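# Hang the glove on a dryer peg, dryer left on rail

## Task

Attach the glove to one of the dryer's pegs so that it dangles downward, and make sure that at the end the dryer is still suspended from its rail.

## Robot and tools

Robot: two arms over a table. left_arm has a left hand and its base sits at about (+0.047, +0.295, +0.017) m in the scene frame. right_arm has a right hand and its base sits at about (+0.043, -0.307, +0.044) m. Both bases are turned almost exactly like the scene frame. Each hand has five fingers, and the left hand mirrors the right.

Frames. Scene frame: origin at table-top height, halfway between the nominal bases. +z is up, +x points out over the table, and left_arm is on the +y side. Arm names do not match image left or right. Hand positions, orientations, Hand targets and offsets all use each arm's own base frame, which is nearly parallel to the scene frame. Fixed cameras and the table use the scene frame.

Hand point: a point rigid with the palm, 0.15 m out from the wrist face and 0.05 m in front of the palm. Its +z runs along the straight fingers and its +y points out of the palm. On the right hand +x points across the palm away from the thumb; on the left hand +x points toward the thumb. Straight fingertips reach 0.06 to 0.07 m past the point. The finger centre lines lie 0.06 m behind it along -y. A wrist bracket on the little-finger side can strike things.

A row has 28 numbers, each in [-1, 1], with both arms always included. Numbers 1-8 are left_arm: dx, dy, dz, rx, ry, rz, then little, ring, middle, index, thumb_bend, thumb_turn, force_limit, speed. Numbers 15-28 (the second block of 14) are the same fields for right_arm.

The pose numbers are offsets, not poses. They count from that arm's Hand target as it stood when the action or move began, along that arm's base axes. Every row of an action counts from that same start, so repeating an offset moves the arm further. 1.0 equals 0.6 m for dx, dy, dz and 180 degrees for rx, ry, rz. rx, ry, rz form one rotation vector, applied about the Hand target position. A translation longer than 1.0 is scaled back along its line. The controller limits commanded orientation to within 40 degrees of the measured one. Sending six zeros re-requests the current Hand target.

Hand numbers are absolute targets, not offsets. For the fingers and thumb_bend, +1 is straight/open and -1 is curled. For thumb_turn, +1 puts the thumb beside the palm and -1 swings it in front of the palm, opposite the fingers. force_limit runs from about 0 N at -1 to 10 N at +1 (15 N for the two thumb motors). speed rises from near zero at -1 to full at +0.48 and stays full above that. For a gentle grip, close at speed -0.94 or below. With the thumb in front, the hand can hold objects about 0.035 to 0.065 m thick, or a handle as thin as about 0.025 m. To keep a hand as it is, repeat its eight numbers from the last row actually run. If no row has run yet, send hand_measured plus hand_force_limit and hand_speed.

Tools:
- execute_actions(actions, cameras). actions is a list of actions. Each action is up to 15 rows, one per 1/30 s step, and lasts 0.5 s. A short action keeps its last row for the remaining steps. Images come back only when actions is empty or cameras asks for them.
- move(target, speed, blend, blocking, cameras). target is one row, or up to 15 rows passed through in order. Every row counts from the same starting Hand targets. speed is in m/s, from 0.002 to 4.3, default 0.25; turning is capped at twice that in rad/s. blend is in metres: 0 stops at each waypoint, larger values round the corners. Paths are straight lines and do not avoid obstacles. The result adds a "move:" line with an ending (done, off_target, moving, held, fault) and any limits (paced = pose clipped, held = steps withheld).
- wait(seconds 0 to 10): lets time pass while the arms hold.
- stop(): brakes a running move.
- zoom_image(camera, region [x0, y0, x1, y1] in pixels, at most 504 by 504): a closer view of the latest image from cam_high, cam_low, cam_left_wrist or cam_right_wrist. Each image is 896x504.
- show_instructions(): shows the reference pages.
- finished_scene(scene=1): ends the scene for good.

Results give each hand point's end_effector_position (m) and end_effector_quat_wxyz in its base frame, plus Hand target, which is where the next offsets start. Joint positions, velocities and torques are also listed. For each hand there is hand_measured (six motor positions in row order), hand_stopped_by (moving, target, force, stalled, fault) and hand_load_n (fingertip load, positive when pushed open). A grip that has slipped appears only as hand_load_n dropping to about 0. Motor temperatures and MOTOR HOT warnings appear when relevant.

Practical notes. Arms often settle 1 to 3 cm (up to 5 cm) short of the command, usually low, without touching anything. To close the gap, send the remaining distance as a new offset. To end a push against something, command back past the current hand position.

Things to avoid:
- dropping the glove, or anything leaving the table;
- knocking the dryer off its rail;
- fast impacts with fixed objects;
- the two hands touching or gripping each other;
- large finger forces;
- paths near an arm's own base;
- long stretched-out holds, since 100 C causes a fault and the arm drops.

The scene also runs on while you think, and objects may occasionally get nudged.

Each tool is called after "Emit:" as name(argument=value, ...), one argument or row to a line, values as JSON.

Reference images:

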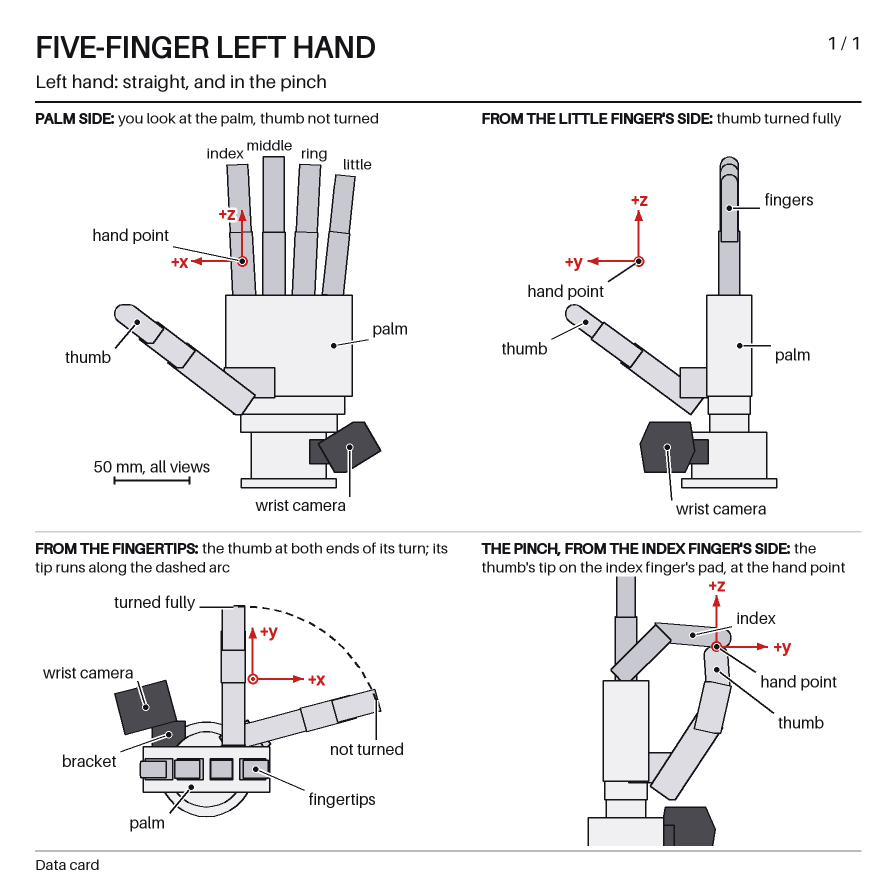

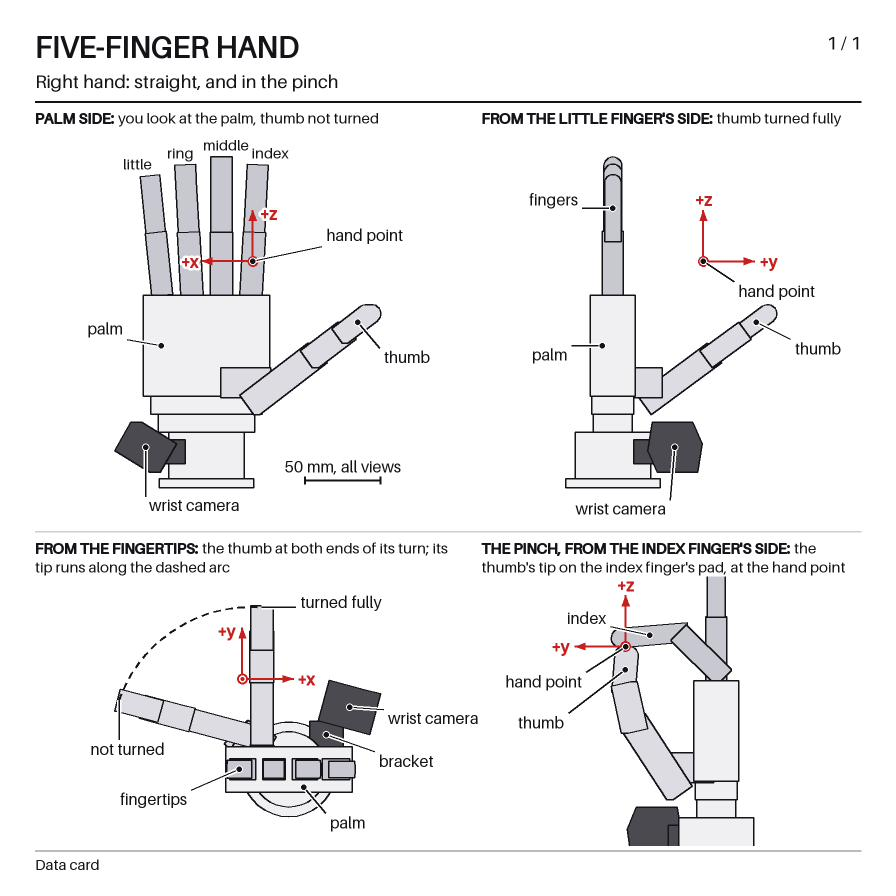

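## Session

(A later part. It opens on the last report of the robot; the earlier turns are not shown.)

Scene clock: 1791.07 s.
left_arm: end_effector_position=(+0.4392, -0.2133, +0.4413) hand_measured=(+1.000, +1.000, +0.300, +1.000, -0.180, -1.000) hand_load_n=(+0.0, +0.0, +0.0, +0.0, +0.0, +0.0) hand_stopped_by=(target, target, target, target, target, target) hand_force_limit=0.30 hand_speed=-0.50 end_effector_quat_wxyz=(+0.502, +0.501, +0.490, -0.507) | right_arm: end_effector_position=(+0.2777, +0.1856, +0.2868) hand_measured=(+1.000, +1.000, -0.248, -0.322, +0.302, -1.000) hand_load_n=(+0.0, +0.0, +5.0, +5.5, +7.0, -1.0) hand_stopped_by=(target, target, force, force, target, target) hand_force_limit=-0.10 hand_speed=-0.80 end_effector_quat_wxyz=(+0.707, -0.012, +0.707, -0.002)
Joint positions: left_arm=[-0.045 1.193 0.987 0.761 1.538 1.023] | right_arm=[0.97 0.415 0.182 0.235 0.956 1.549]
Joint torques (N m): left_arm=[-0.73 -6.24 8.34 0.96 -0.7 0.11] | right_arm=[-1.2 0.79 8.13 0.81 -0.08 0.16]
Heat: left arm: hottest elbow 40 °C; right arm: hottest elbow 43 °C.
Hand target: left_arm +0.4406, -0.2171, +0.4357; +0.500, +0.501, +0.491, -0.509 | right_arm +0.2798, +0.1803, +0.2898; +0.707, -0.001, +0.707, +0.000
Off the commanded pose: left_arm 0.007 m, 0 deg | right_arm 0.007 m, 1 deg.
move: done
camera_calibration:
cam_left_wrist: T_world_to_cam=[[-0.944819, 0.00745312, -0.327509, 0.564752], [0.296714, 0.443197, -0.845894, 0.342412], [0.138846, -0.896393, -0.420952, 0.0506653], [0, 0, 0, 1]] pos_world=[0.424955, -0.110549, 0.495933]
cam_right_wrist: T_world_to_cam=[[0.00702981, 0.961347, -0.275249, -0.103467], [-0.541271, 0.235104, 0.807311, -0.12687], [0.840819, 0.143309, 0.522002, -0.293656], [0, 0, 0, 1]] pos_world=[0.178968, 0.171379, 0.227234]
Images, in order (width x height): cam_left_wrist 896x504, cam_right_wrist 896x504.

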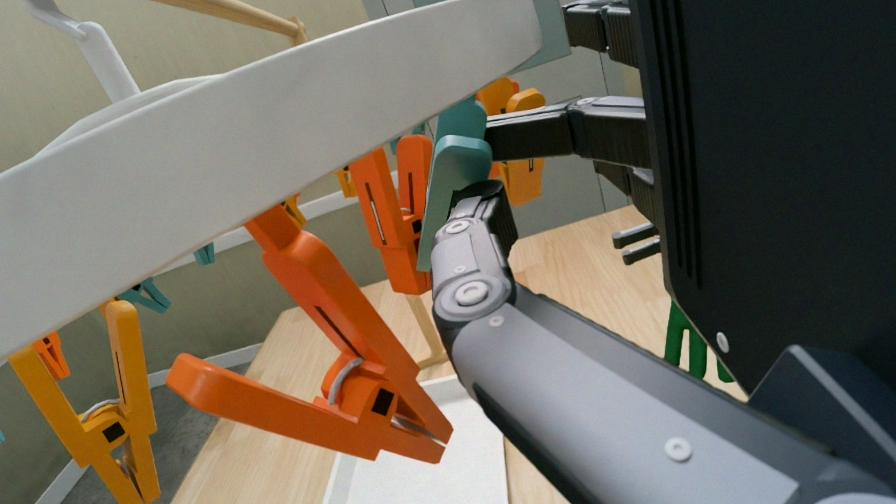

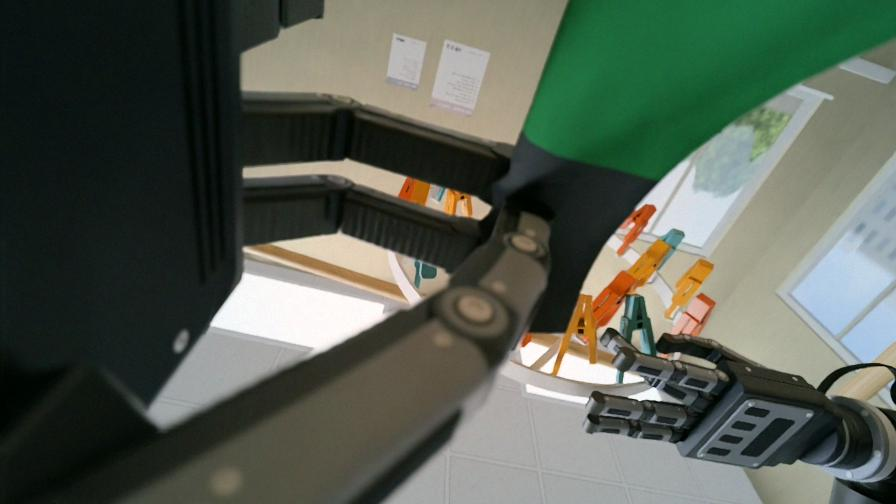

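Emit:
move(
  target=[
    [0,0.0,0,0,0,0,1,1,0.6,1,-0.1,-1,0.3,-0.3,0,0,0,0,0,0,1,1,-0.5,-0.5,0.3,-1,-0.1,-0.8],
    [0,0.04,0,0,0,0,1,1,0.6,1,-0.1,-1,0.3,-0.3,0,0,0,0,0,0,1,1,-0.5,-0.5,0.3,-1,-0.1,-0.8],
  ],
  speed=0.04,
  cameras=["cam_left_wrist"],
)

Emit:
move(
  target=[
    [-0.07,0.0,0.03,0,0,0,1,1,0.6,1,0.15,-1,0.3,-0.3,0,0,0,0,0,0,1,1,-0.5,-0.5,0.3,-1,-0.1,-0.8],
    [-0.075,0.016,0.04,0.0327,-0.1642,0.1159,1,1,0.6,1,0.15,-1,0.3,-0.3,0,0,0,0,0,0,1,1,-0.5,-0.5,0.3,-1,-0.1,-0.8],
  ],
  speed=0.08,
  cameras=["all"],
)

Scene clock: 1870.90 s.
left_arm: end_effector_position=(+0.4410, -0.1967, +0.4380) hand_measured=(+1.000, +1.000, +0.600, +1.000, -0.100, -1.000) hand_load_n=(+0.0, +0.0, +0.0, +0.0, +0.0, +0.0) hand_stopped_by=(target, target, target, target, target, target) hand_force_limit=0.30 hand_speed=-0.30 end_effector_quat_wxyz=(+0.500, +0.505, +0.496, -0.499) | right_arm: end_effector_position=(+0.2777, +0.1856, +0.2868) hand_measured=(+1.000, +1.000, -0.248, -0.322, +0.302, -1.000) hand_load_n=(+0.0, +0.0, +5.0, +5.0, +7.0, -1.0) hand_stopped_by=(target, target, force, force, target, target) hand_force_limit=-0.10 hand_speed=-0.80 end_effector_quat_wxyz=(+0.707, -0.012, +0.707, -0.002)
Joint positions: left_arm=[-0.004 1.193 0.987 0.768 1.576 1.019] | right_arm=[0.97 0.415 0.182 0.235 0.956 1.549]
Joint torques (N m): left_arm=[0.44 -6.95 8.39 0.8 -0.33 -0.03] | right_arm=[-1.2 0.85 8.24 0.95 -0.1 0.14]
Heat: left arm: hottest elbow 40 °C; right arm: hottest elbow 43 °C.
Hand target: left_arm +0.4406, -0.1931, +0.4357; +0.500, +0.501, +0.491, -0.509 | right_arm +0.2798, +0.1803, +0.2898; +0.707, -0.001, +0.707, +0.000
Off the commanded pose: left_arm 0.004 m, 1 deg | right_arm 0.007 m, 1 deg.
move: done
camera_calibration:
cam_left_wrist: T_world_to_cam=[[-0.943849, 0.00648171, -0.330314, 0.565811], [0.295696, 0.462507, -0.835854, 0.331565], [0.147355, -0.886592, -0.438453, 0.0696386], [0, 0, 0, 1]] pos_world=[0.425736, -0.0952772, 0.494569]
Images, in order (width x height): cam_left_wrist 896x504.

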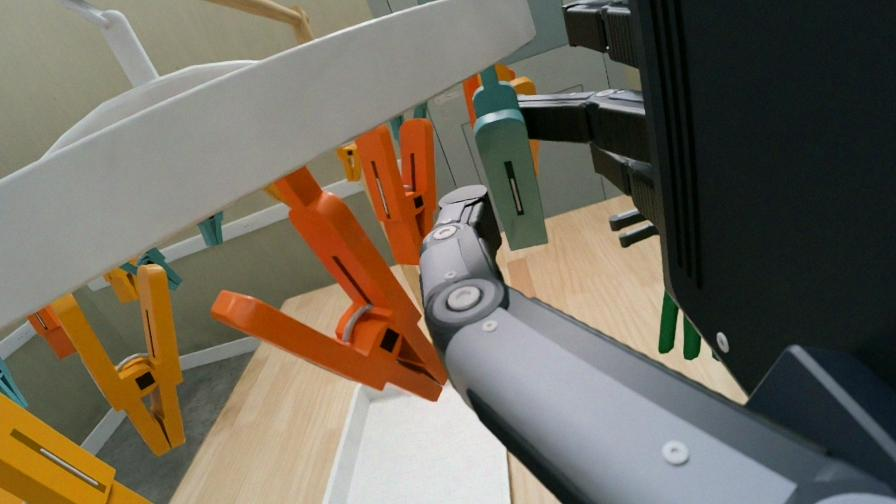

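Scene clock: 1876.63 s.
left_arm: end_effector_position=(+0.3993, -0.1809, +0.4563) hand_measured=(+1.000, +1.000, +0.600, +1.000, +0.150, -1.000) hand_load_n=(+0.0, +0.0, +0.0, +0.0, +0.0, +0.0) hand_stopped_by=(target, target, target, target, target, target) hand_force_limit=0.30 hand_speed=-0.30 end_effector_quat_wxyz=(+0.659, +0.537, +0.464, -0.248) | right_arm: end_effector_position=(+0.2777, +0.1856, +0.2868) hand_measured=(+1.000, +1.000, -0.248, -0.322, +0.302, -1.000) hand_load_n=(+0.0, +0.0, +5.5, +5.5, +7.0, -1.0) hand_stopped_by=(target, target, force, force, target, target) hand_force_limit=-0.10 hand_speed=-0.80 end_effector_quat_wxyz=(+0.707, -0.012, +0.707, -0.002)
Joint positions: left_arm=[-0.08 0.821 0.83 -0.027 1.137 2.084] | right_arm=[0.97 0.415 0.182 0.235 0.956 1.549]
Joint torques (N m): left_arm=[-0.67 -3.6 8.92 2.21 -0.13 0.09] | right_arm=[-1.32 0.91 8.2 0.91 -0.11 0.17]
Heat: left arm: hottest elbow 40 °C; right arm: hottest elbow 43 °C.
Hand target: left_arm +0.3955, -0.1835, +0.4596; +0.664, +0.542, +0.455, -0.242 | right_arm +0.2798, +0.1803, +0.2898; +0.707, -0.001, +0.707, +0.000
Off the commanded pose: left_arm 0.006 m, 2 deg | right_arm 0.007 m, 1 deg.
move: done
camera_calibration:
cam_left_wrist: T_world_to_cam=[[-0.63848, -0.232057, -0.73382, 0.551393], [0.448075, 0.663137, -0.599565, 0.219567], [0.625757, -0.711617, -0.31942, -0.115849], [0, 0, 0, 1]] pos_world=[0.326164, -0.100088, 0.499263]
cam_right_wrist: T_world_to_cam=[[0.00702981, 0.961347, -0.275249, -0.103467], [-0.541271, 0.235104, 0.807311, -0.12687], [0.840819, 0.143309, 0.522002, -0.293656], [0, 0, 0, 1]] pos_world=[0.178968, 0.171379, 0.227234]

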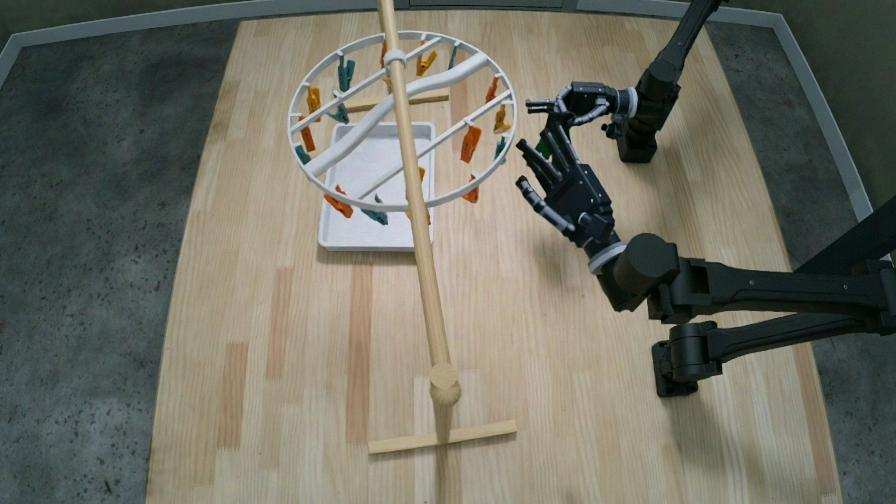

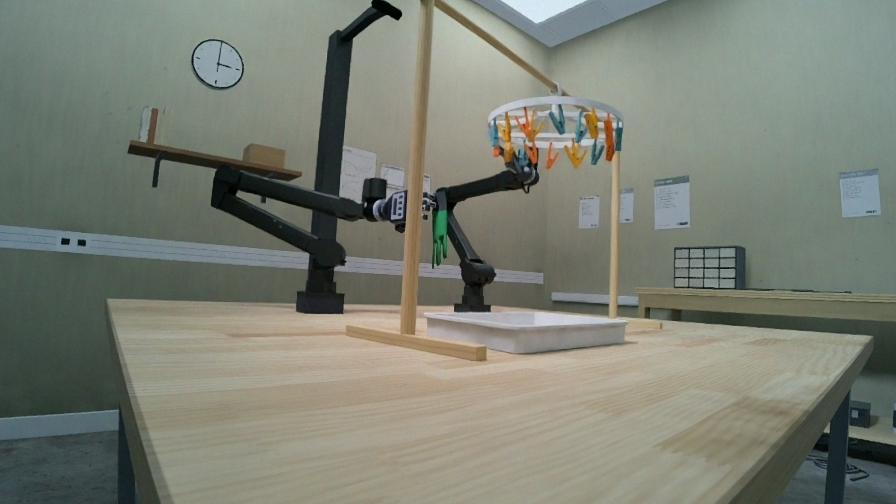

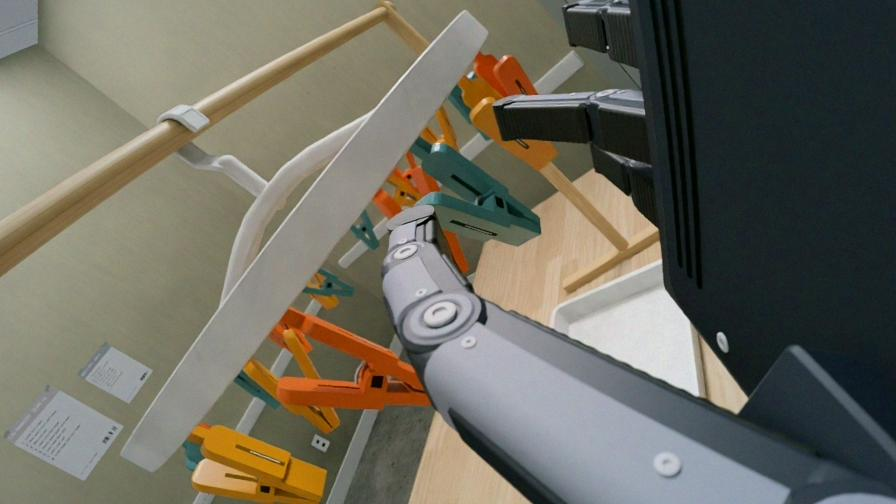

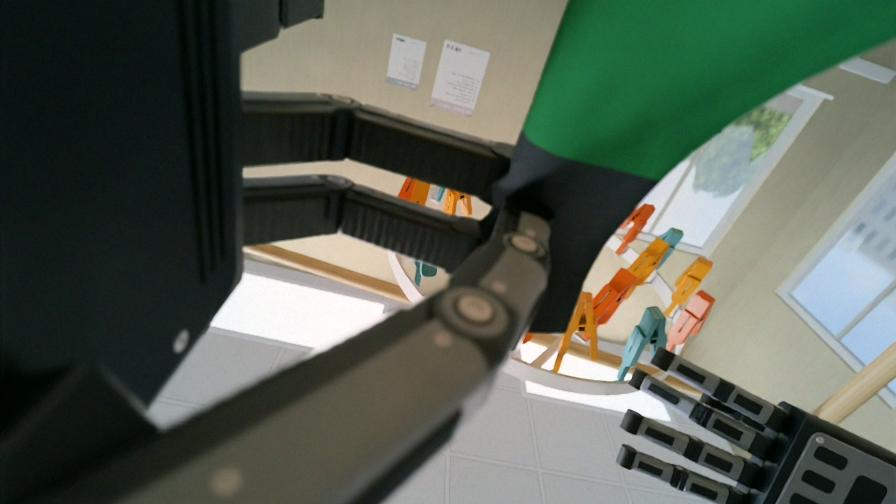

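Emit:
move(
  target=[0.0217,-0.0108,-0.026,0,0,0,1,1,0.6,1,0.15,-1,0.3,-0.3,0,0,0,0,0,0,1,1,-0.5,-0.5,0.3,-1,-0.1,-0.8],
  speed=0.05,
  cameras=["cam_left_wrist","cam_right_wrist"],
)

Emit:
zoom_image(
  camera="cam_left_wrist",
  region=[360, 80, 600, 280],
)

Emit:
zoom_image(
  camera="cam_right_wrist",
  region=[560, 260, 760, 430],
)

Scene clock: 1886.73 s.
left_arm: end_effector_position=(+0.4083, -0.1868, +0.4453) hand_measured=(+1.000, +1.000, +0.600, +1.000, +0.150, -1.000) hand_load_n=(+0.0, +0.0, +0.0, +0.0, +0.0, +0.0) hand_stopped_by=(target, target, target, target, target, target) hand_force_limit=0.30 hand_speed=-0.30 end_effector_quat_wxyz=(+0.662, +0.538, +0.460, -0.245) | right_arm: end_effector_position=(+0.2777, +0.1856, +0.2868) hand_measured=(+1.000, +1.000, -0.248, -0.322, +0.302, -1.000) hand_load_n=(+0.0, +0.0, +5.0, +5.5, +7.0, -1.0) hand_stopped_by=(target, target, force, force, target, target) hand_force_limit=-0.10 hand_speed=-0.80 end_effector_quat_wxyz=(+0.707, -0.012, +0.707, -0.002)
Joint positions: left_arm=[-0.099 0.851 0.809 0.036 1.118 2.085] | right_arm=[0.97 0.415 0.182 0.235 0.956 1.549]
Joint torques (N m): left_arm=[-0.79 -3.08 9.06 2.26 -0.14 0.09] | right_arm=[-1.26 0.85 8.27 0.85 -0.11 0.15]
Heat: left arm: hottest elbow 40 °C; right arm: hottest elbow 43 °C.
Hand target: left_arm +0.4085, -0.1899, +0.4442; +0.665, +0.542, +0.454, -0.242 | right_arm +0.2798, +0.1803, +0.2898; +0.707, -0.001, +0.707, +0.000
Off the commanded pose: left_arm 0.004 m, 1 deg | right_arm 0.007 m, 1 deg.
move: done
camera_calibration:
cam_left_wrist: T_world_to_cam=[[-0.62883, -0.232963, -0.741822, 0.547206], [0.455223, 0.66315, -0.594142, 0.207547], [0.630353, -0.711309, -0.310959, -0.134727], [0, 0, 0, 1]] pos_world=[0.334545, -0.105988, 0.487348]
cam_right_wrist: T_world_to_cam=[[0.00702981, 0.961347, -0.275249, -0.103467], [-0.541271, 0.235104, 0.807311, -0.12687], [0.840819, 0.143309, 0.522002, -0.293656], [0, 0, 0, 1]] pos_world=[0.178968, 0.171379, 0.227234]
Images, in order (width x height): cam_left_wrist 896x504, cam_right_wrist 896x504.

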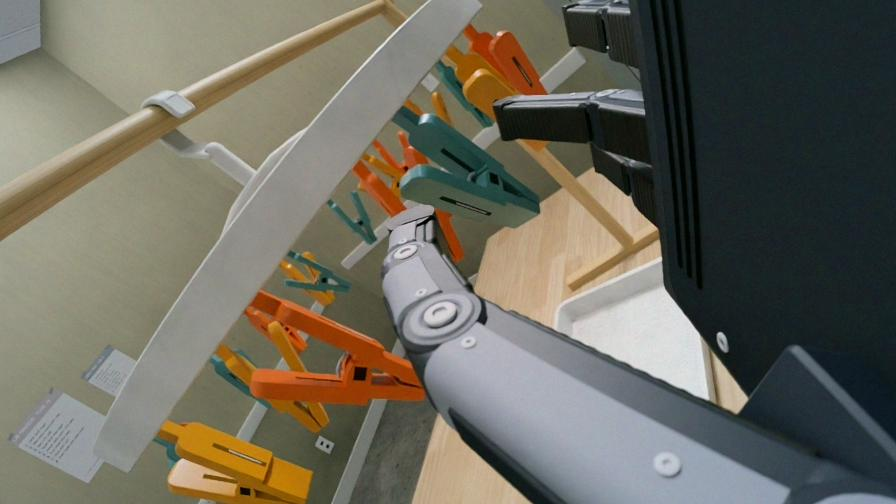

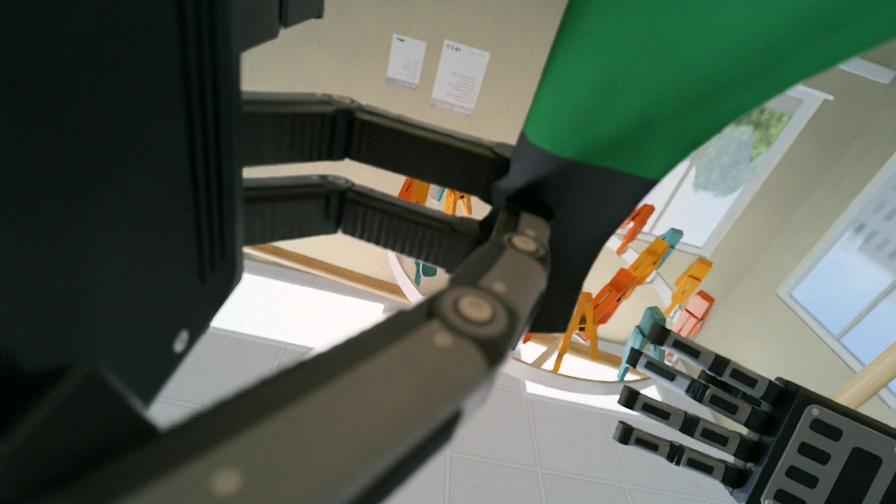

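Scaled by 2.100 from the camera's 896x504 image, which has a finer 1280x720 frame.

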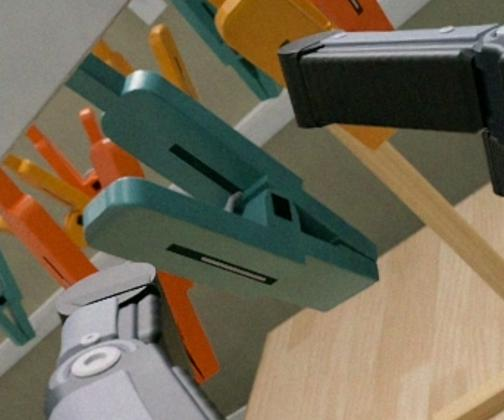

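Scaled by 2.520 from the camera's 896x504 image, which has a finer 1280x720 frame.

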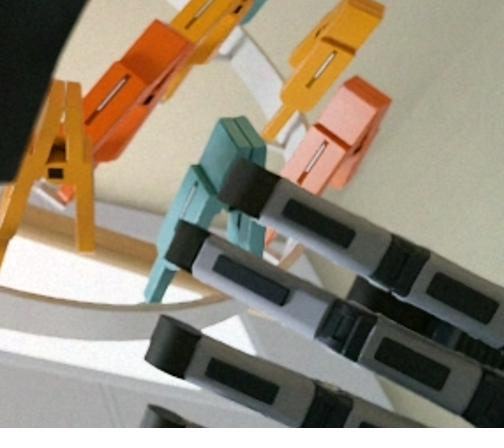

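Emit:
move(
  target=[0.0114,-0.032,0,0,0,0,1,1,0.6,1,0.15,-1,0.3,-0.3,0,0,0,0,0,0,1,1,-0.5,-0.5,0.3,-1,-0.1,-0.8],
  speed=0.04,
  cameras=["cam_left_wrist","cam_right_wrist"],
)

Emit:
zoom_image(
  camera="cam_left_wrist",
  region=[360, 80, 600, 280],
)

Emit:
zoom_image(
  camera="cam_right_wrist",
  region=[560, 260, 760, 430],
)

Scene clock: 1898.13 s.
left_arm: end_effector_position=(+0.4141, -0.2060, +0.4373) hand_measured=(+1.000, +1.000, +0.600, +1.000, +0.150, -1.000) hand_load_n=(+0.0, +0.0, +0.0, +0.0, +0.0, +0.0) hand_stopped_by=(target, target, target, target, target, target) hand_force_limit=0.30 hand_speed=-0.30 end_effector_quat_wxyz=(+0.659, +0.537, +0.464, -0.248) | right_arm: end_effector_position=(+0.2777, +0.1856, +0.2868) hand_measured=(+1.000, +1.000, -0.248, -0.322, +0.302, -1.000) hand_load_n=(+0.0, +0.0, +5.0, +5.5, +7.0, -1.0) hand_stopped_by=(target, target, force, force, target, target) hand_force_limit=-0.10 hand_speed=-0.80 end_effector_quat_wxyz=(+0.707, -0.012, +0.707, -0.002)
Joint positions: left_arm=[-0.163 0.878 0.809 0.052 1.055 2.085] | right_arm=[0.97 0.415 0.182 0.235 0.956 1.549]
Joint torques (N m): left_arm=[-0.85 -3.31 10.25 2.25 -0.14 0.08] | right_arm=[-1.26 0.79 8.18 0.8 -0.09 0.17]
Heat: left arm: hottest elbow 40 °C; right arm: hottest elbow 43 °C.
Hand target: left_arm +0.4153, -0.2093, +0.4441; +0.664, +0.542, +0.454, -0.242 | right_arm +0.2798, +0.1803, +0.2898; +0.707, -0.001, +0.707, +0.000
Off the commanded pose: left_arm 0.008 m, 2 deg | right_arm 0.007 m, 1 deg.
move: done
camera_calibration:
cam_left_wrist: T_world_to_cam=[[-0.637974, -0.230465, -0.734762, 0.541691], [0.448791, 0.664091, -0.597971, 0.217316], [0.62576, -0.711245, -0.320242, -0.148632], [0, 0, 0, 1]] pos_world=[0.341063, -0.12519, 0.480365]
cam_right_wrist: T_world_to_cam=[[0.00702981, 0.961347, -0.275249, -0.103467], [-0.541271, 0.235104, 0.807311, -0.12687], [0.840819, 0.143309, 0.522002, -0.293656], [0, 0, 0, 1]] pos_world=[0.178968, 0.171379, 0.227234]
Images, in order (width x height): cam_left_wrist 896x504, cam_right_wrist 896x504.

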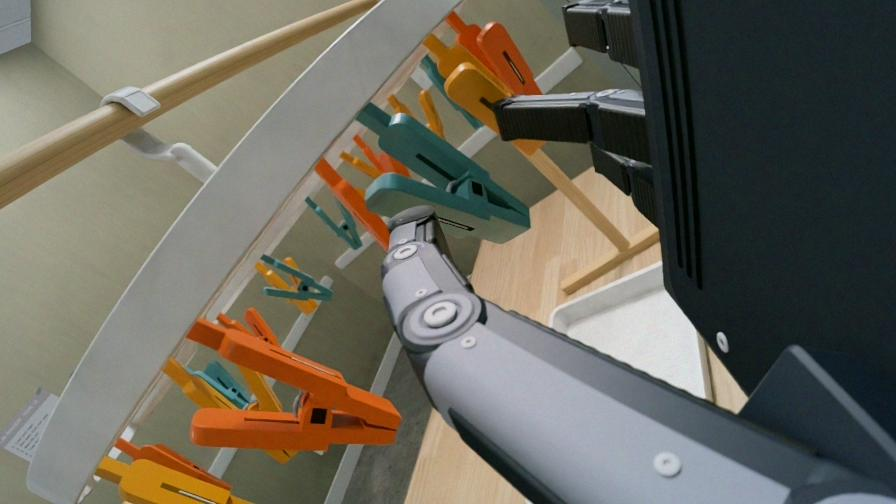

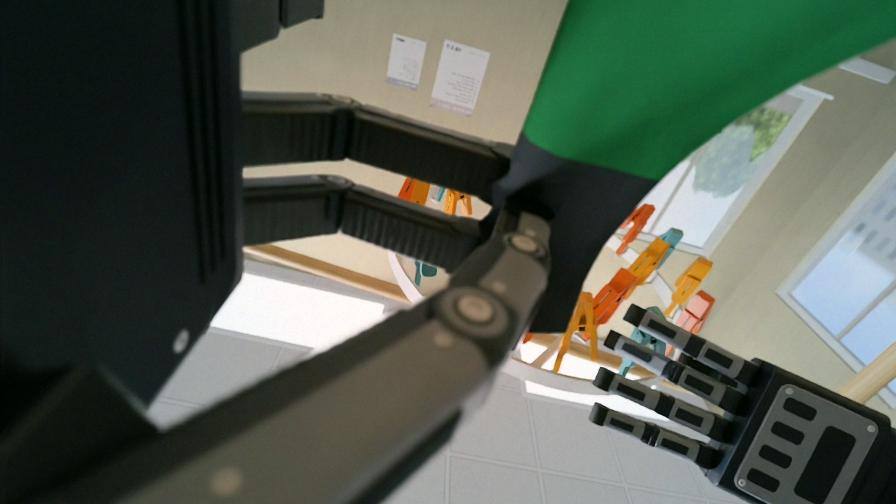

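Scaled by 2.100 from the camera's 896x504 image, which has a finer 1280x720 frame.

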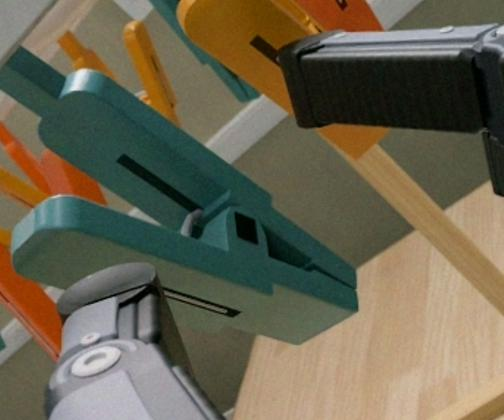

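Scaled by 2.520 from the camera's 896x504 image, which has a finer 1280x720 frame.

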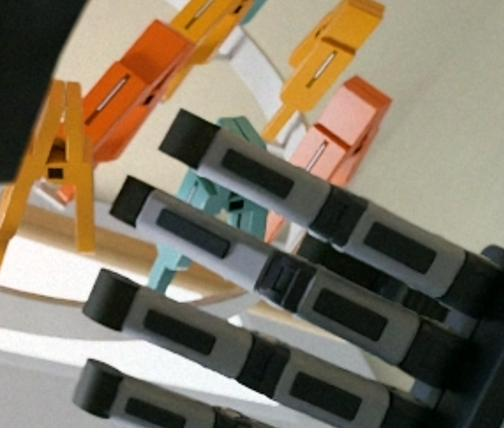

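Emit:
move(
  target=[0.0,0.0,0.042,0,0,0,1,1,0.6,1,0.15,-1,0.3,-0.3,0,0,0,0,0,0,1,1,-0.5,-0.5,0.3,-1,-0.1,-0.8],
  speed=0.04,
)

Scene clock: 1902.37 s.
left_arm: end_effector_position=(+0.4139, -0.2060, +0.4275) hand_measured=(+1.000, +1.000, +0.600, +1.000, +0.150, -1.000) hand_load_n=(+0.0, +0.0, +0.0, +0.0, +0.0, +0.0) hand_stopped_by=(target, target, target, target, target, target) hand_force_limit=0.30 hand_speed=-0.30 end_effector_quat_wxyz=(+0.647, +0.534, +0.479, -0.258) | right_arm: end_effector_position=(+0.2777, +0.1856, +0.2868) hand_measured=(+1.000, +1.000, -0.248, -0.322, +0.302, -1.000) hand_load_n=(+0.0, +0.0, +5.0, +5.5, +7.0, -1.0) hand_stopped_by=(target, target, force, force, target, target) hand_force_limit=-0.10 hand_speed=-0.80 end_effector_quat_wxyz=(+0.707, -0.012, +0.707, -0.002)
Joint positions: left_arm=[-0.163 0.878 0.809 0.008 1.055 2.085] | right_arm=[0.97 0.415 0.182 0.235 0.956 1.549]
Joint torques (N m): left_arm=[-0.62 -3.96 14.99 1.47 -0.03 0.06] | right_arm=[-0.97 0.97 8.12 0.84 -0.1 0.16]
Heat: left arm: hottest elbow 40 °C; right arm: hottest elbow 43 °C.
Hand target: left_arm +0.4153, -0.2093, +0.4693; +0.665, +0.542, +0.454, -0.242 | right_arm +0.2798, +0.1803, +0.2898; +0.707, -0.001, +0.707, +0.000
Off the commanded pose: left_arm 0.042 m, 4 deg | right_arm 0.007 m, 1 deg.
move: off_target (left_arm)

Emit:
move(
  target=[0.0,0.0,0.015,0,0,0,1,1,0.6,1,0.15,-1,0.3,-0.3,0,0,0,0,0,0,1,1,-0.5,-0.5,0.3,-1,-0.1,-0.8],
  speed=0.03,
)

Scene clock: 1906.07 s.
left_arm: end_effector_position=(+0.4145, -0.2061, +0.4392) hand_measured=(+1.000, +1.000, +0.600, +1.000, +0.150, -1.000) hand_load_n=(+0.0, +0.0, +0.0, +0.0, +0.0, +0.0) hand_stopped_by=(target, target, target, target, target, target) hand_force_limit=0.30 hand_speed=-0.30 end_effector_quat_wxyz=(+0.648, +0.535, +0.477, -0.256) | right_arm: end_effector_position=(+0.2777, +0.1856, +0.2868) hand_measured=(+1.000, +1.000, -0.248, -0.322, +0.302, -1.000) hand_load_n=(+0.0, +0.0, +5.0, +5.5, +7.5, -1.0) hand_stopped_by=(target, target, force, force, target, target) hand_force_limit=-0.10 hand_speed=-0.80 end_effector_quat_wxyz=(+0.707, -0.012, +0.707, -0.002)
Joint positions: left_arm=[-0.163 0.878 0.837 -0.015 1.055 2.085] | right_arm=[0.97 0.415 0.182 0.235 0.956 1.549]
Joint torques (N m): left_arm=[-0.73 -3.96 14.69 1.43 -0.04 0.06] | right_arm=[-1.32 0.73 8.13 0.84 -0.09 0.17]
Heat: left arm: hottest elbow 41 °C; right arm: hottest elbow 43 °C.
Hand target: left_arm +0.4153, -0.2093, +0.4783; +0.665, +0.542, +0.454, -0.242 | right_arm +0.2798, +0.1803, +0.2898; +0.707, -0.001, +0.707, +0.000
Off the commanded pose: left_arm 0.039 m, 4 deg | right_arm 0.007 m, 1 deg.
move: off_target (left_arm)

Emit:
move(
  target=[0.0,0.0,0.005,0,0,0,1,1,0.6,1,0.15,-1,0.3,-0.3,0,0,0,0,0,0,1,1,-0.5,-0.5,0.3,-1,-0.1,-0.8],
  speed=0.03,
)

Emit:
move(
  target=[0.0,0.0,-0.056,0,0,0,1,1,0.6,1,0.15,-1,0.3,-0.3,0,0,0,0,0,0,1,1,-0.5,-0.5,0.3,-1,-0.1,-0.8],
  speed=0.05,
  cameras=["cam_left_wrist","cam_right_wrist"],
)

Emit:
zoom_image(
  camera="cam_left_wrist",
  region=[320, 80, 560, 280],
)

Scene clock: 1912.07 s.
left_arm: end_effector_position=(+0.4146, -0.2061, +0.4425) hand_measured=(+1.000, +1.000, +0.600, +1.000, +0.150, -1.000) hand_load_n=(+0.0, +0.0, +0.0, +0.0, +0.0, +0.0) hand_stopped_by=(target, target, target, target, target, target) hand_force_limit=0.30 hand_speed=-0.30 end_effector_quat_wxyz=(+0.648, +0.535, +0.477, -0.256) | right_arm: end_effector_position=(+0.2777, +0.1856, +0.2868) hand_measured=(+1.000, +1.000, -0.248, -0.322, +0.302, -1.000) hand_load_n=(+0.0, +0.0, +5.0, +5.5, +7.0, -1.0) hand_stopped_by=(target, target, force, force, target, target) hand_force_limit=-0.10 hand_speed=-0.80 end_effector_quat_wxyz=(+0.707, -0.012, +0.707, -0.002)
Joint positions: left_arm=[-0.163 0.878 0.845 -0.023 1.055 2.085] | right_arm=[0.97 0.415 0.182 0.235 0.956 1.549]
Joint torques (N m): left_arm=[-0.67 -3.9 14.65 1.42 -0.04 0.06] | right_arm=[-0.91 0.85 8.08 0.72 -0.09 0.17]
Heat: left arm: hottest elbow 42 °C; right arm: hottest elbow 43 °C.
Hand target: left_arm +0.4153, -0.2093, +0.4813; +0.664, +0.542, +0.454, -0.242 | right_arm +0.2798, +0.1803, +0.2898; +0.707, -0.001, +0.707, +0.000
Off the commanded pose: left_arm 0.039 m, 4 deg | right_arm 0.007 m, 1 deg.
move: off_target (left_arm)

Scene clock: 1913.30 s.
left_arm: end_effector_position=(+0.4147, -0.2061, +0.4499) hand_measured=(+1.000, +1.000, +0.600, +1.000, +0.150, -1.000) hand_load_n=(+0.0, +0.0, +0.0, +0.0, +0.0, +0.5) hand_stopped_by=(target, target, target, target, target, target) hand_force_limit=0.30 hand_speed=-0.30 end_effector_quat_wxyz=(+0.663, +0.538, +0.459, -0.244) | right_arm: end_effector_position=(+0.2777, +0.1856, +0.2868) hand_measured=(+1.000, +1.000, -0.248, -0.322, +0.302, -1.000) hand_load_n=(+0.0, +0.0, +5.0, +5.5, +7.0, -1.0) hand_stopped_by=(target, target, force, force, target, target) hand_force_limit=-0.10 hand_speed=-0.80 end_effector_quat_wxyz=(+0.707, -0.012, +0.707, -0.002)
Joint positions: left_arm=[-0.163 0.878 0.833 0.041 1.055 2.085] | right_arm=[0.97 0.415 0.182 0.235 0.956 1.549]
Joint torques (N m): left_arm=[-0.79 -3.31 9.03 2.21 -0.14 0.09] | right_arm=[-1.08 1.03 8.14 0.81 -0.08 0.14]
Heat: left arm: hottest elbow 42 °C; right arm: hottest elbow 43 °C.
Hand target: left_arm +0.4154, -0.2093, +0.4476; +0.664, +0.542, +0.454, -0.242 | right_arm +0.2798, +0.1803, +0.2898; +0.707, -0.001, +0.707, +0.000
Off the commanded pose: left_arm 0.004 m, 1 deg | right_arm 0.007 m, 1 deg.
move: done
camera_calibration:
cam_left_wrist: T_world_to_cam=[[-0.627582, -0.232399, -0.743055, 0.550271], [0.456827, 0.662916, -0.59317, 0.218926], [0.630436, -0.711711, -0.309868, -0.151664], [0, 0, 0, 1]] pos_world=[0.340944, -0.125188, 0.491746]
cam_right_wrist: T_world_to_cam=[[0.00702981, 0.961347, -0.275249, -0.103467], [-0.541271, 0.235104, 0.807311, -0.12687], [0.840819, 0.143309, 0.522002, -0.293656], [0, 0, 0, 1]] pos_world=[0.178968, 0.171379, 0.227234]
Images, in order (width x height): cam_left_wrist 896x504, cam_right_wrist 896x504.

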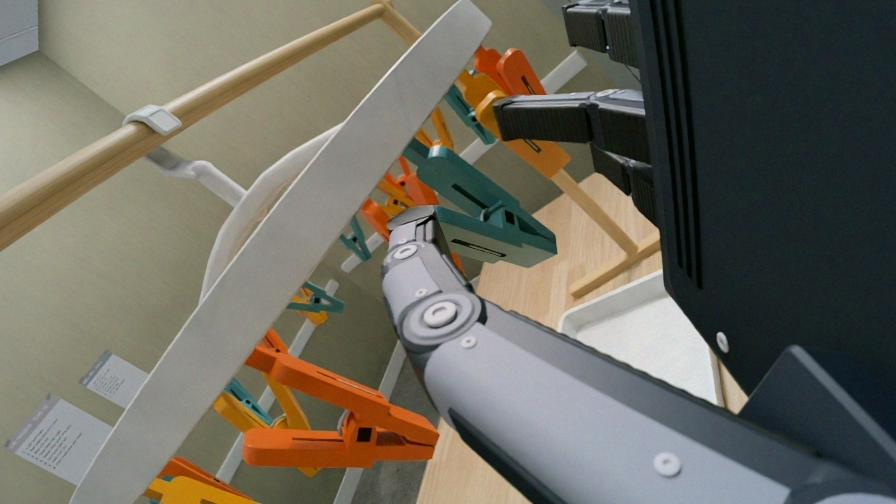

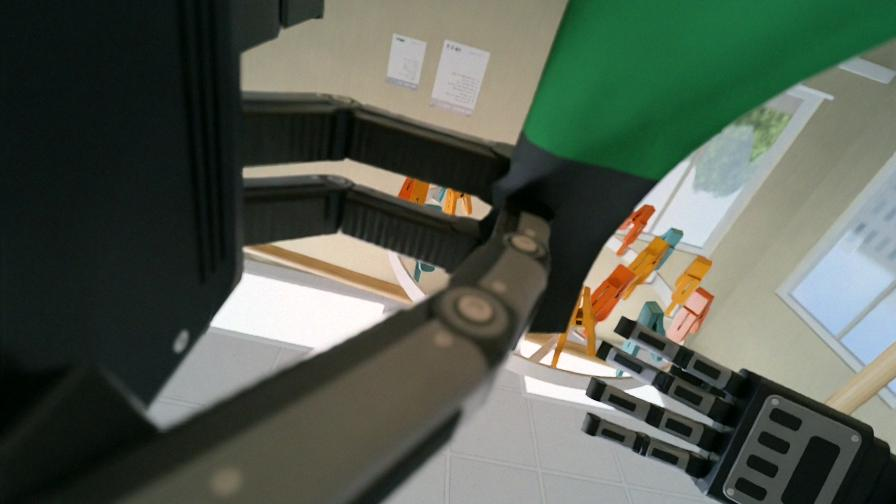

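Scaled by 2.100 from the camera's 896x504 image, which has a finer 1280x720 frame.

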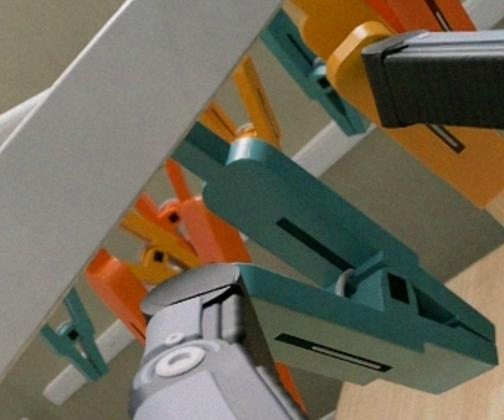

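Emit:
move(
  target=[0.007,-0.016,-0.004,0,0,0,1,1,0.6,1,0.15,-1,0.3,-0.3,0,0,0,0,0,0,1,1,-0.5,-0.5,0.3,-1,-0.1,-0.8],
  speed=0.03,
  cameras=["cam_left_wrist","cam_right_wrist"],
)

Emit:
zoom_image(
  camera="cam_left_wrist",
  region=[320, 80, 560, 280],
)

Scene clock: 1919.63 s.
left_arm: end_effector_position=(+0.4187, -0.2154, +0.4459) hand_measured=(+1.000, +1.000, +0.600, +1.000, +0.150, -1.000) hand_load_n=(+0.0, +0.0, +0.0, +0.0, +0.0, +0.0) hand_stopped_by=(target, target, target, target, target, target) hand_force_limit=0.30 hand_speed=-0.30 end_effector_quat_wxyz=(+0.662, +0.538, +0.460, -0.245) | right_arm: end_effector_position=(+0.2777, +0.1856, +0.2868) hand_measured=(+1.000, +1.000, -0.248, -0.322, +0.302, -1.000) hand_load_n=(+0.0, +0.0, +5.0, +5.5, +7.0, -1.0) hand_stopped_by=(target, target, force, force, target, target) hand_force_limit=-0.10 hand_speed=-0.80 end_effector_quat_wxyz=(+0.707, -0.012, +0.707, -0.002)
Joint positions: left_arm=[-0.192 0.896 0.833 0.056 1.025 2.085] | right_arm=[0.97 0.415 0.182 0.235 0.956 1.549]
Joint torques (N m): left_arm=[-0.79 -3.6 9.29 2.22 -0.13 0.09] | right_arm=[-1.08 1.08 8.18 0.94 -0.11 0.16]
Heat: left arm: hottest elbow 41 °C; right arm: hottest elbow 43 °C.
Hand target: left_arm +0.4195, -0.2188, +0.4453; +0.665, +0.542, +0.454, -0.242 | right_arm +0.2798, +0.1803, +0.2898; +0.707, -0.001, +0.707, +0.000
Off the commanded pose: left_arm 0.004 m, 1 deg | right_arm 0.007 m, 1 deg.
move: done
camera_calibration:
cam_left_wrist: T_world_to_cam=[[-0.629271, -0.23192, -0.741775, 0.547863], [0.455579, 0.663184, -0.59383, 0.22182], [0.629655, -0.711617, -0.311665, -0.160959], [0, 0, 0, 1]] pos_world=[0.345047, -0.134588, 0.487949]
cam_right_wrist: T_world_to_cam=[[0.00702981, 0.961347, -0.275249, -0.103467], [-0.541271, 0.235104, 0.807311, -0.12687], [0.840819, 0.143309, 0.522002, -0.293656], [0, 0, 0, 1]] pos_world=[0.178968, 0.171379, 0.227234]
Images, in order (width x height): cam_left_wrist 896x504, cam_right_wrist 896x504.

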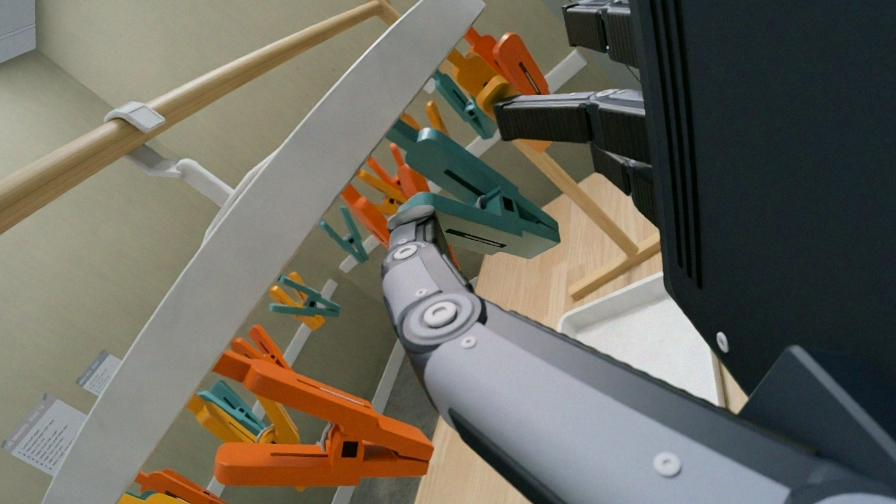

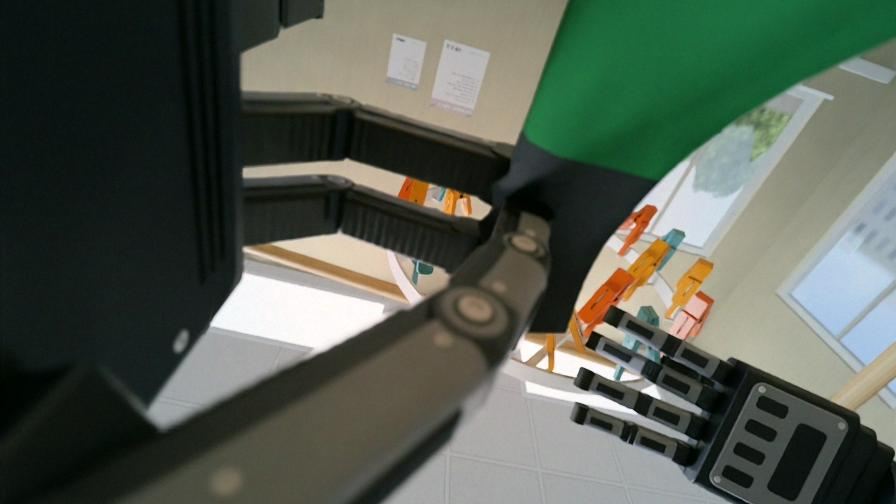

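Scaled by 2.100 from the camera's 896x504 image, which has a finer 1280x720 frame.

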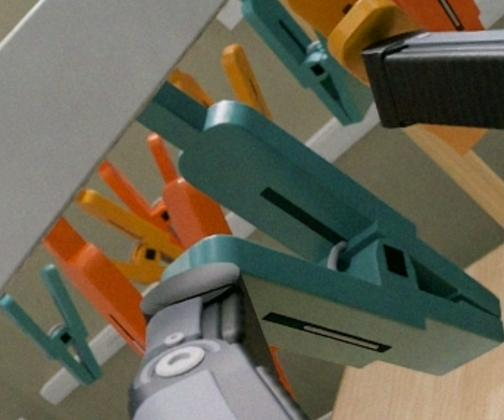

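Emit:
move(
  target=[0,0,0,0,0,0,1,1,0.35,1,0.15,-1,0.3,-0.3,0,0,0,0,0,0,1,1,-0.5,-0.5,0.3,-1,-0.1,-0.8],
  speed=0.03,
  cameras=["cam_left_wrist"],
)

Emit:
zoom_image(
  camera="cam_left_wrist",
  region=[340, 80, 580, 280],
)

Scene clock: 1924.07 s.
left_arm: end_effector_position=(+0.4188, -0.2153, +0.4460) hand_measured=(+1.000, +1.000, +0.350, +1.000, +0.150, -1.000) hand_load_n=(+0.0, +0.0, +0.0, +0.0, +0.0, +0.5) hand_stopped_by=(target, target, target, target, target, target) hand_force_limit=0.30 hand_speed=-0.30 end_effector_quat_wxyz=(+0.662, +0.538, +0.460, -0.245) | right_arm: end_effector_position=(+0.2777, +0.1856, +0.2868) hand_measured=(+1.000, +1.000, -0.248, -0.322, +0.302, -1.000) hand_load_n=(+0.0, +0.0, +5.0, +5.5, +7.0, -1.0) hand_stopped_by=(target, target, force, force, target, target) hand_force_limit=-0.10 hand_speed=-0.80 end_effector_quat_wxyz=(+0.707, -0.012, +0.707, -0.002)
Joint positions: left_arm=[-0.192 0.896 0.833 0.057 1.024 2.085] | right_arm=[0.97 0.415 0.182 0.235 0.956 1.549]
Joint torques (N m): left_arm=[-0.79 -3.49 9.31 2.26 -0.11 0.08] | right_arm=[-1.2 1.08 8.23 0.83 -0.11 0.16]
Heat: left arm: hottest elbow 41 °C; right arm: hottest elbow 43 °C.
Hand target: left_arm +0.4195, -0.2188, +0.4454; +0.665, +0.542, +0.454, -0.242 | right_arm +0.2798, +0.1803, +0.2898; +0.707, -0.001, +0.707, +0.000
Off the commanded pose: left_arm 0.004 m, 1 deg | right_arm 0.007 m, 1 deg.
move: done
camera_calibration:
cam_left_wrist: T_world_to_cam=[[-0.628797, -0.232499, -0.741997, 0.547802], [0.455258, 0.663512, -0.59371, 0.221976], [0.630361, -0.711123, -0.311367, -0.16125], [0, 0, 0, 1]] pos_world=[0.345045, -0.134589, 0.488049]
Images, in order (width x height): cam_left_wrist 896x504.

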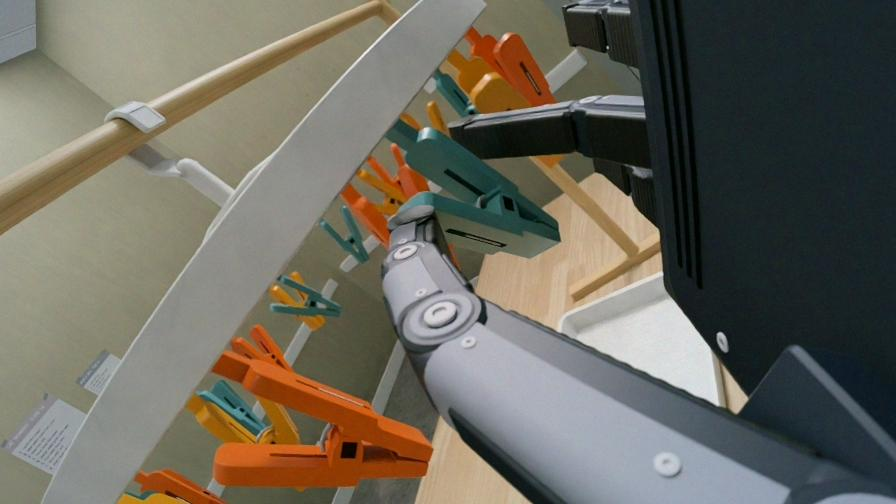

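Scaled by 2.100 from the camera's 896x504 image, which has a finer 1280x720 frame.

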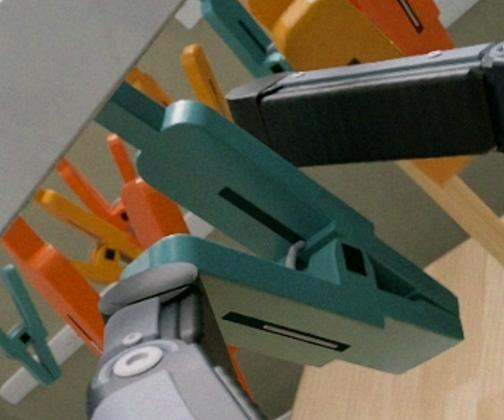

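Emit:
move(
  target=[0,0,0,0,0,0,1,1,0.2,1,0.15,-1,0.3,-0.4,0,0,0,0,0,0,1,1,-0.5,-0.5,0.3,-1,-0.1,-0.8],
  speed=0.03,
  cameras=["cam_left_wrist"],
)

Emit:
zoom_image(
  camera="cam_left_wrist",
  region=[340, 80, 580, 280],
)

Scene clock: 1928.17 s.
left_arm: end_effector_position=(+0.4189, -0.2154, +0.4459) hand_measured=(+1.000, +1.000, +0.200, +1.000, +0.150, -1.000) hand_load_n=(+0.0, +0.0, +0.0, +0.0, +0.0, +0.5) hand_stopped_by=(target, target, target, target, target, target) hand_force_limit=0.30 hand_speed=-0.40 end_effector_quat_wxyz=(+0.662, +0.538, +0.460, -0.245) | right_arm: end_effector_position=(+0.2777, +0.1856, +0.2868) hand_measured=(+1.000, +1.000, -0.248, -0.322, +0.302, -1.000) hand_load_n=(+0.0, +0.0, +5.5, +5.5, +7.0, -1.0) hand_stopped_by=(target, target, force, force, target, target) hand_force_limit=-0.10 hand_speed=-0.80 end_effector_quat_wxyz=(+0.707, -0.012, +0.707, -0.002)
Joint positions: left_arm=[-0.192 0.896 0.833 0.057 1.024 2.085] | right_arm=[0.97 0.415 0.182 0.235 0.956 1.549]
Joint torques (N m): left_arm=[-0.79 -3.43 9.29 2.25 -0.11 0.09] | right_arm=[-1.44 0.73 8.1 0.87 -0.09 0.18]
Heat: left arm: hottest elbow 41 °C; right arm: hottest elbow 43 °C.
Hand target: left_arm +0.4196, -0.2189, +0.4452; +0.664, +0.542, +0.455, -0.242 | right_arm +0.2798, +0.1803, +0.2898; +0.707, -0.001, +0.707, +0.000
Off the commanded pose: left_arm 0.004 m, 1 deg | right_arm 0.007 m, 1 deg.
move: done
camera_calibration:
cam_left_wrist: T_world_to_cam=[[-0.628797, -0.232499, -0.741997, 0.547791], [0.455258, 0.663512, -0.59371, 0.221871], [0.630361, -0.711123, -0.311367, -0.161344], [0, 0, 0, 1]] pos_world=[0.345145, -0.134589, 0.487949]
Images, in order (width x height): cam_left_wrist 896x504.

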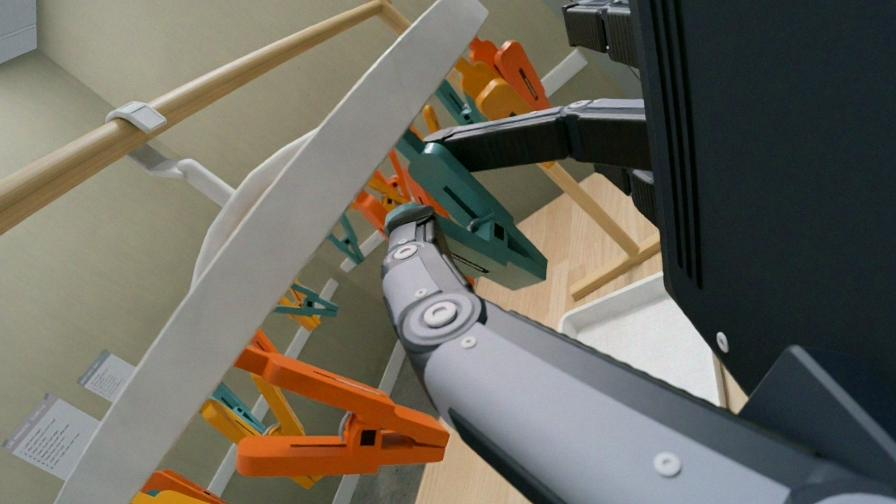

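Scaled by 2.100 from the camera's 896x504 image, which has a finer 1280x720 frame.

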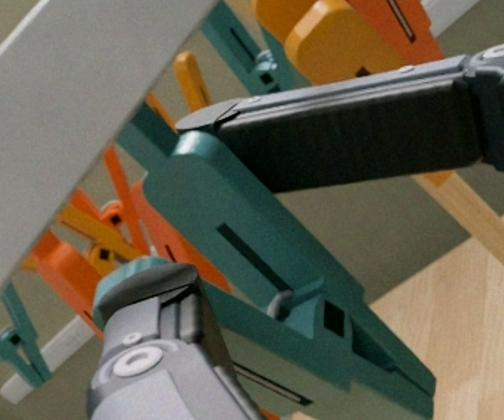

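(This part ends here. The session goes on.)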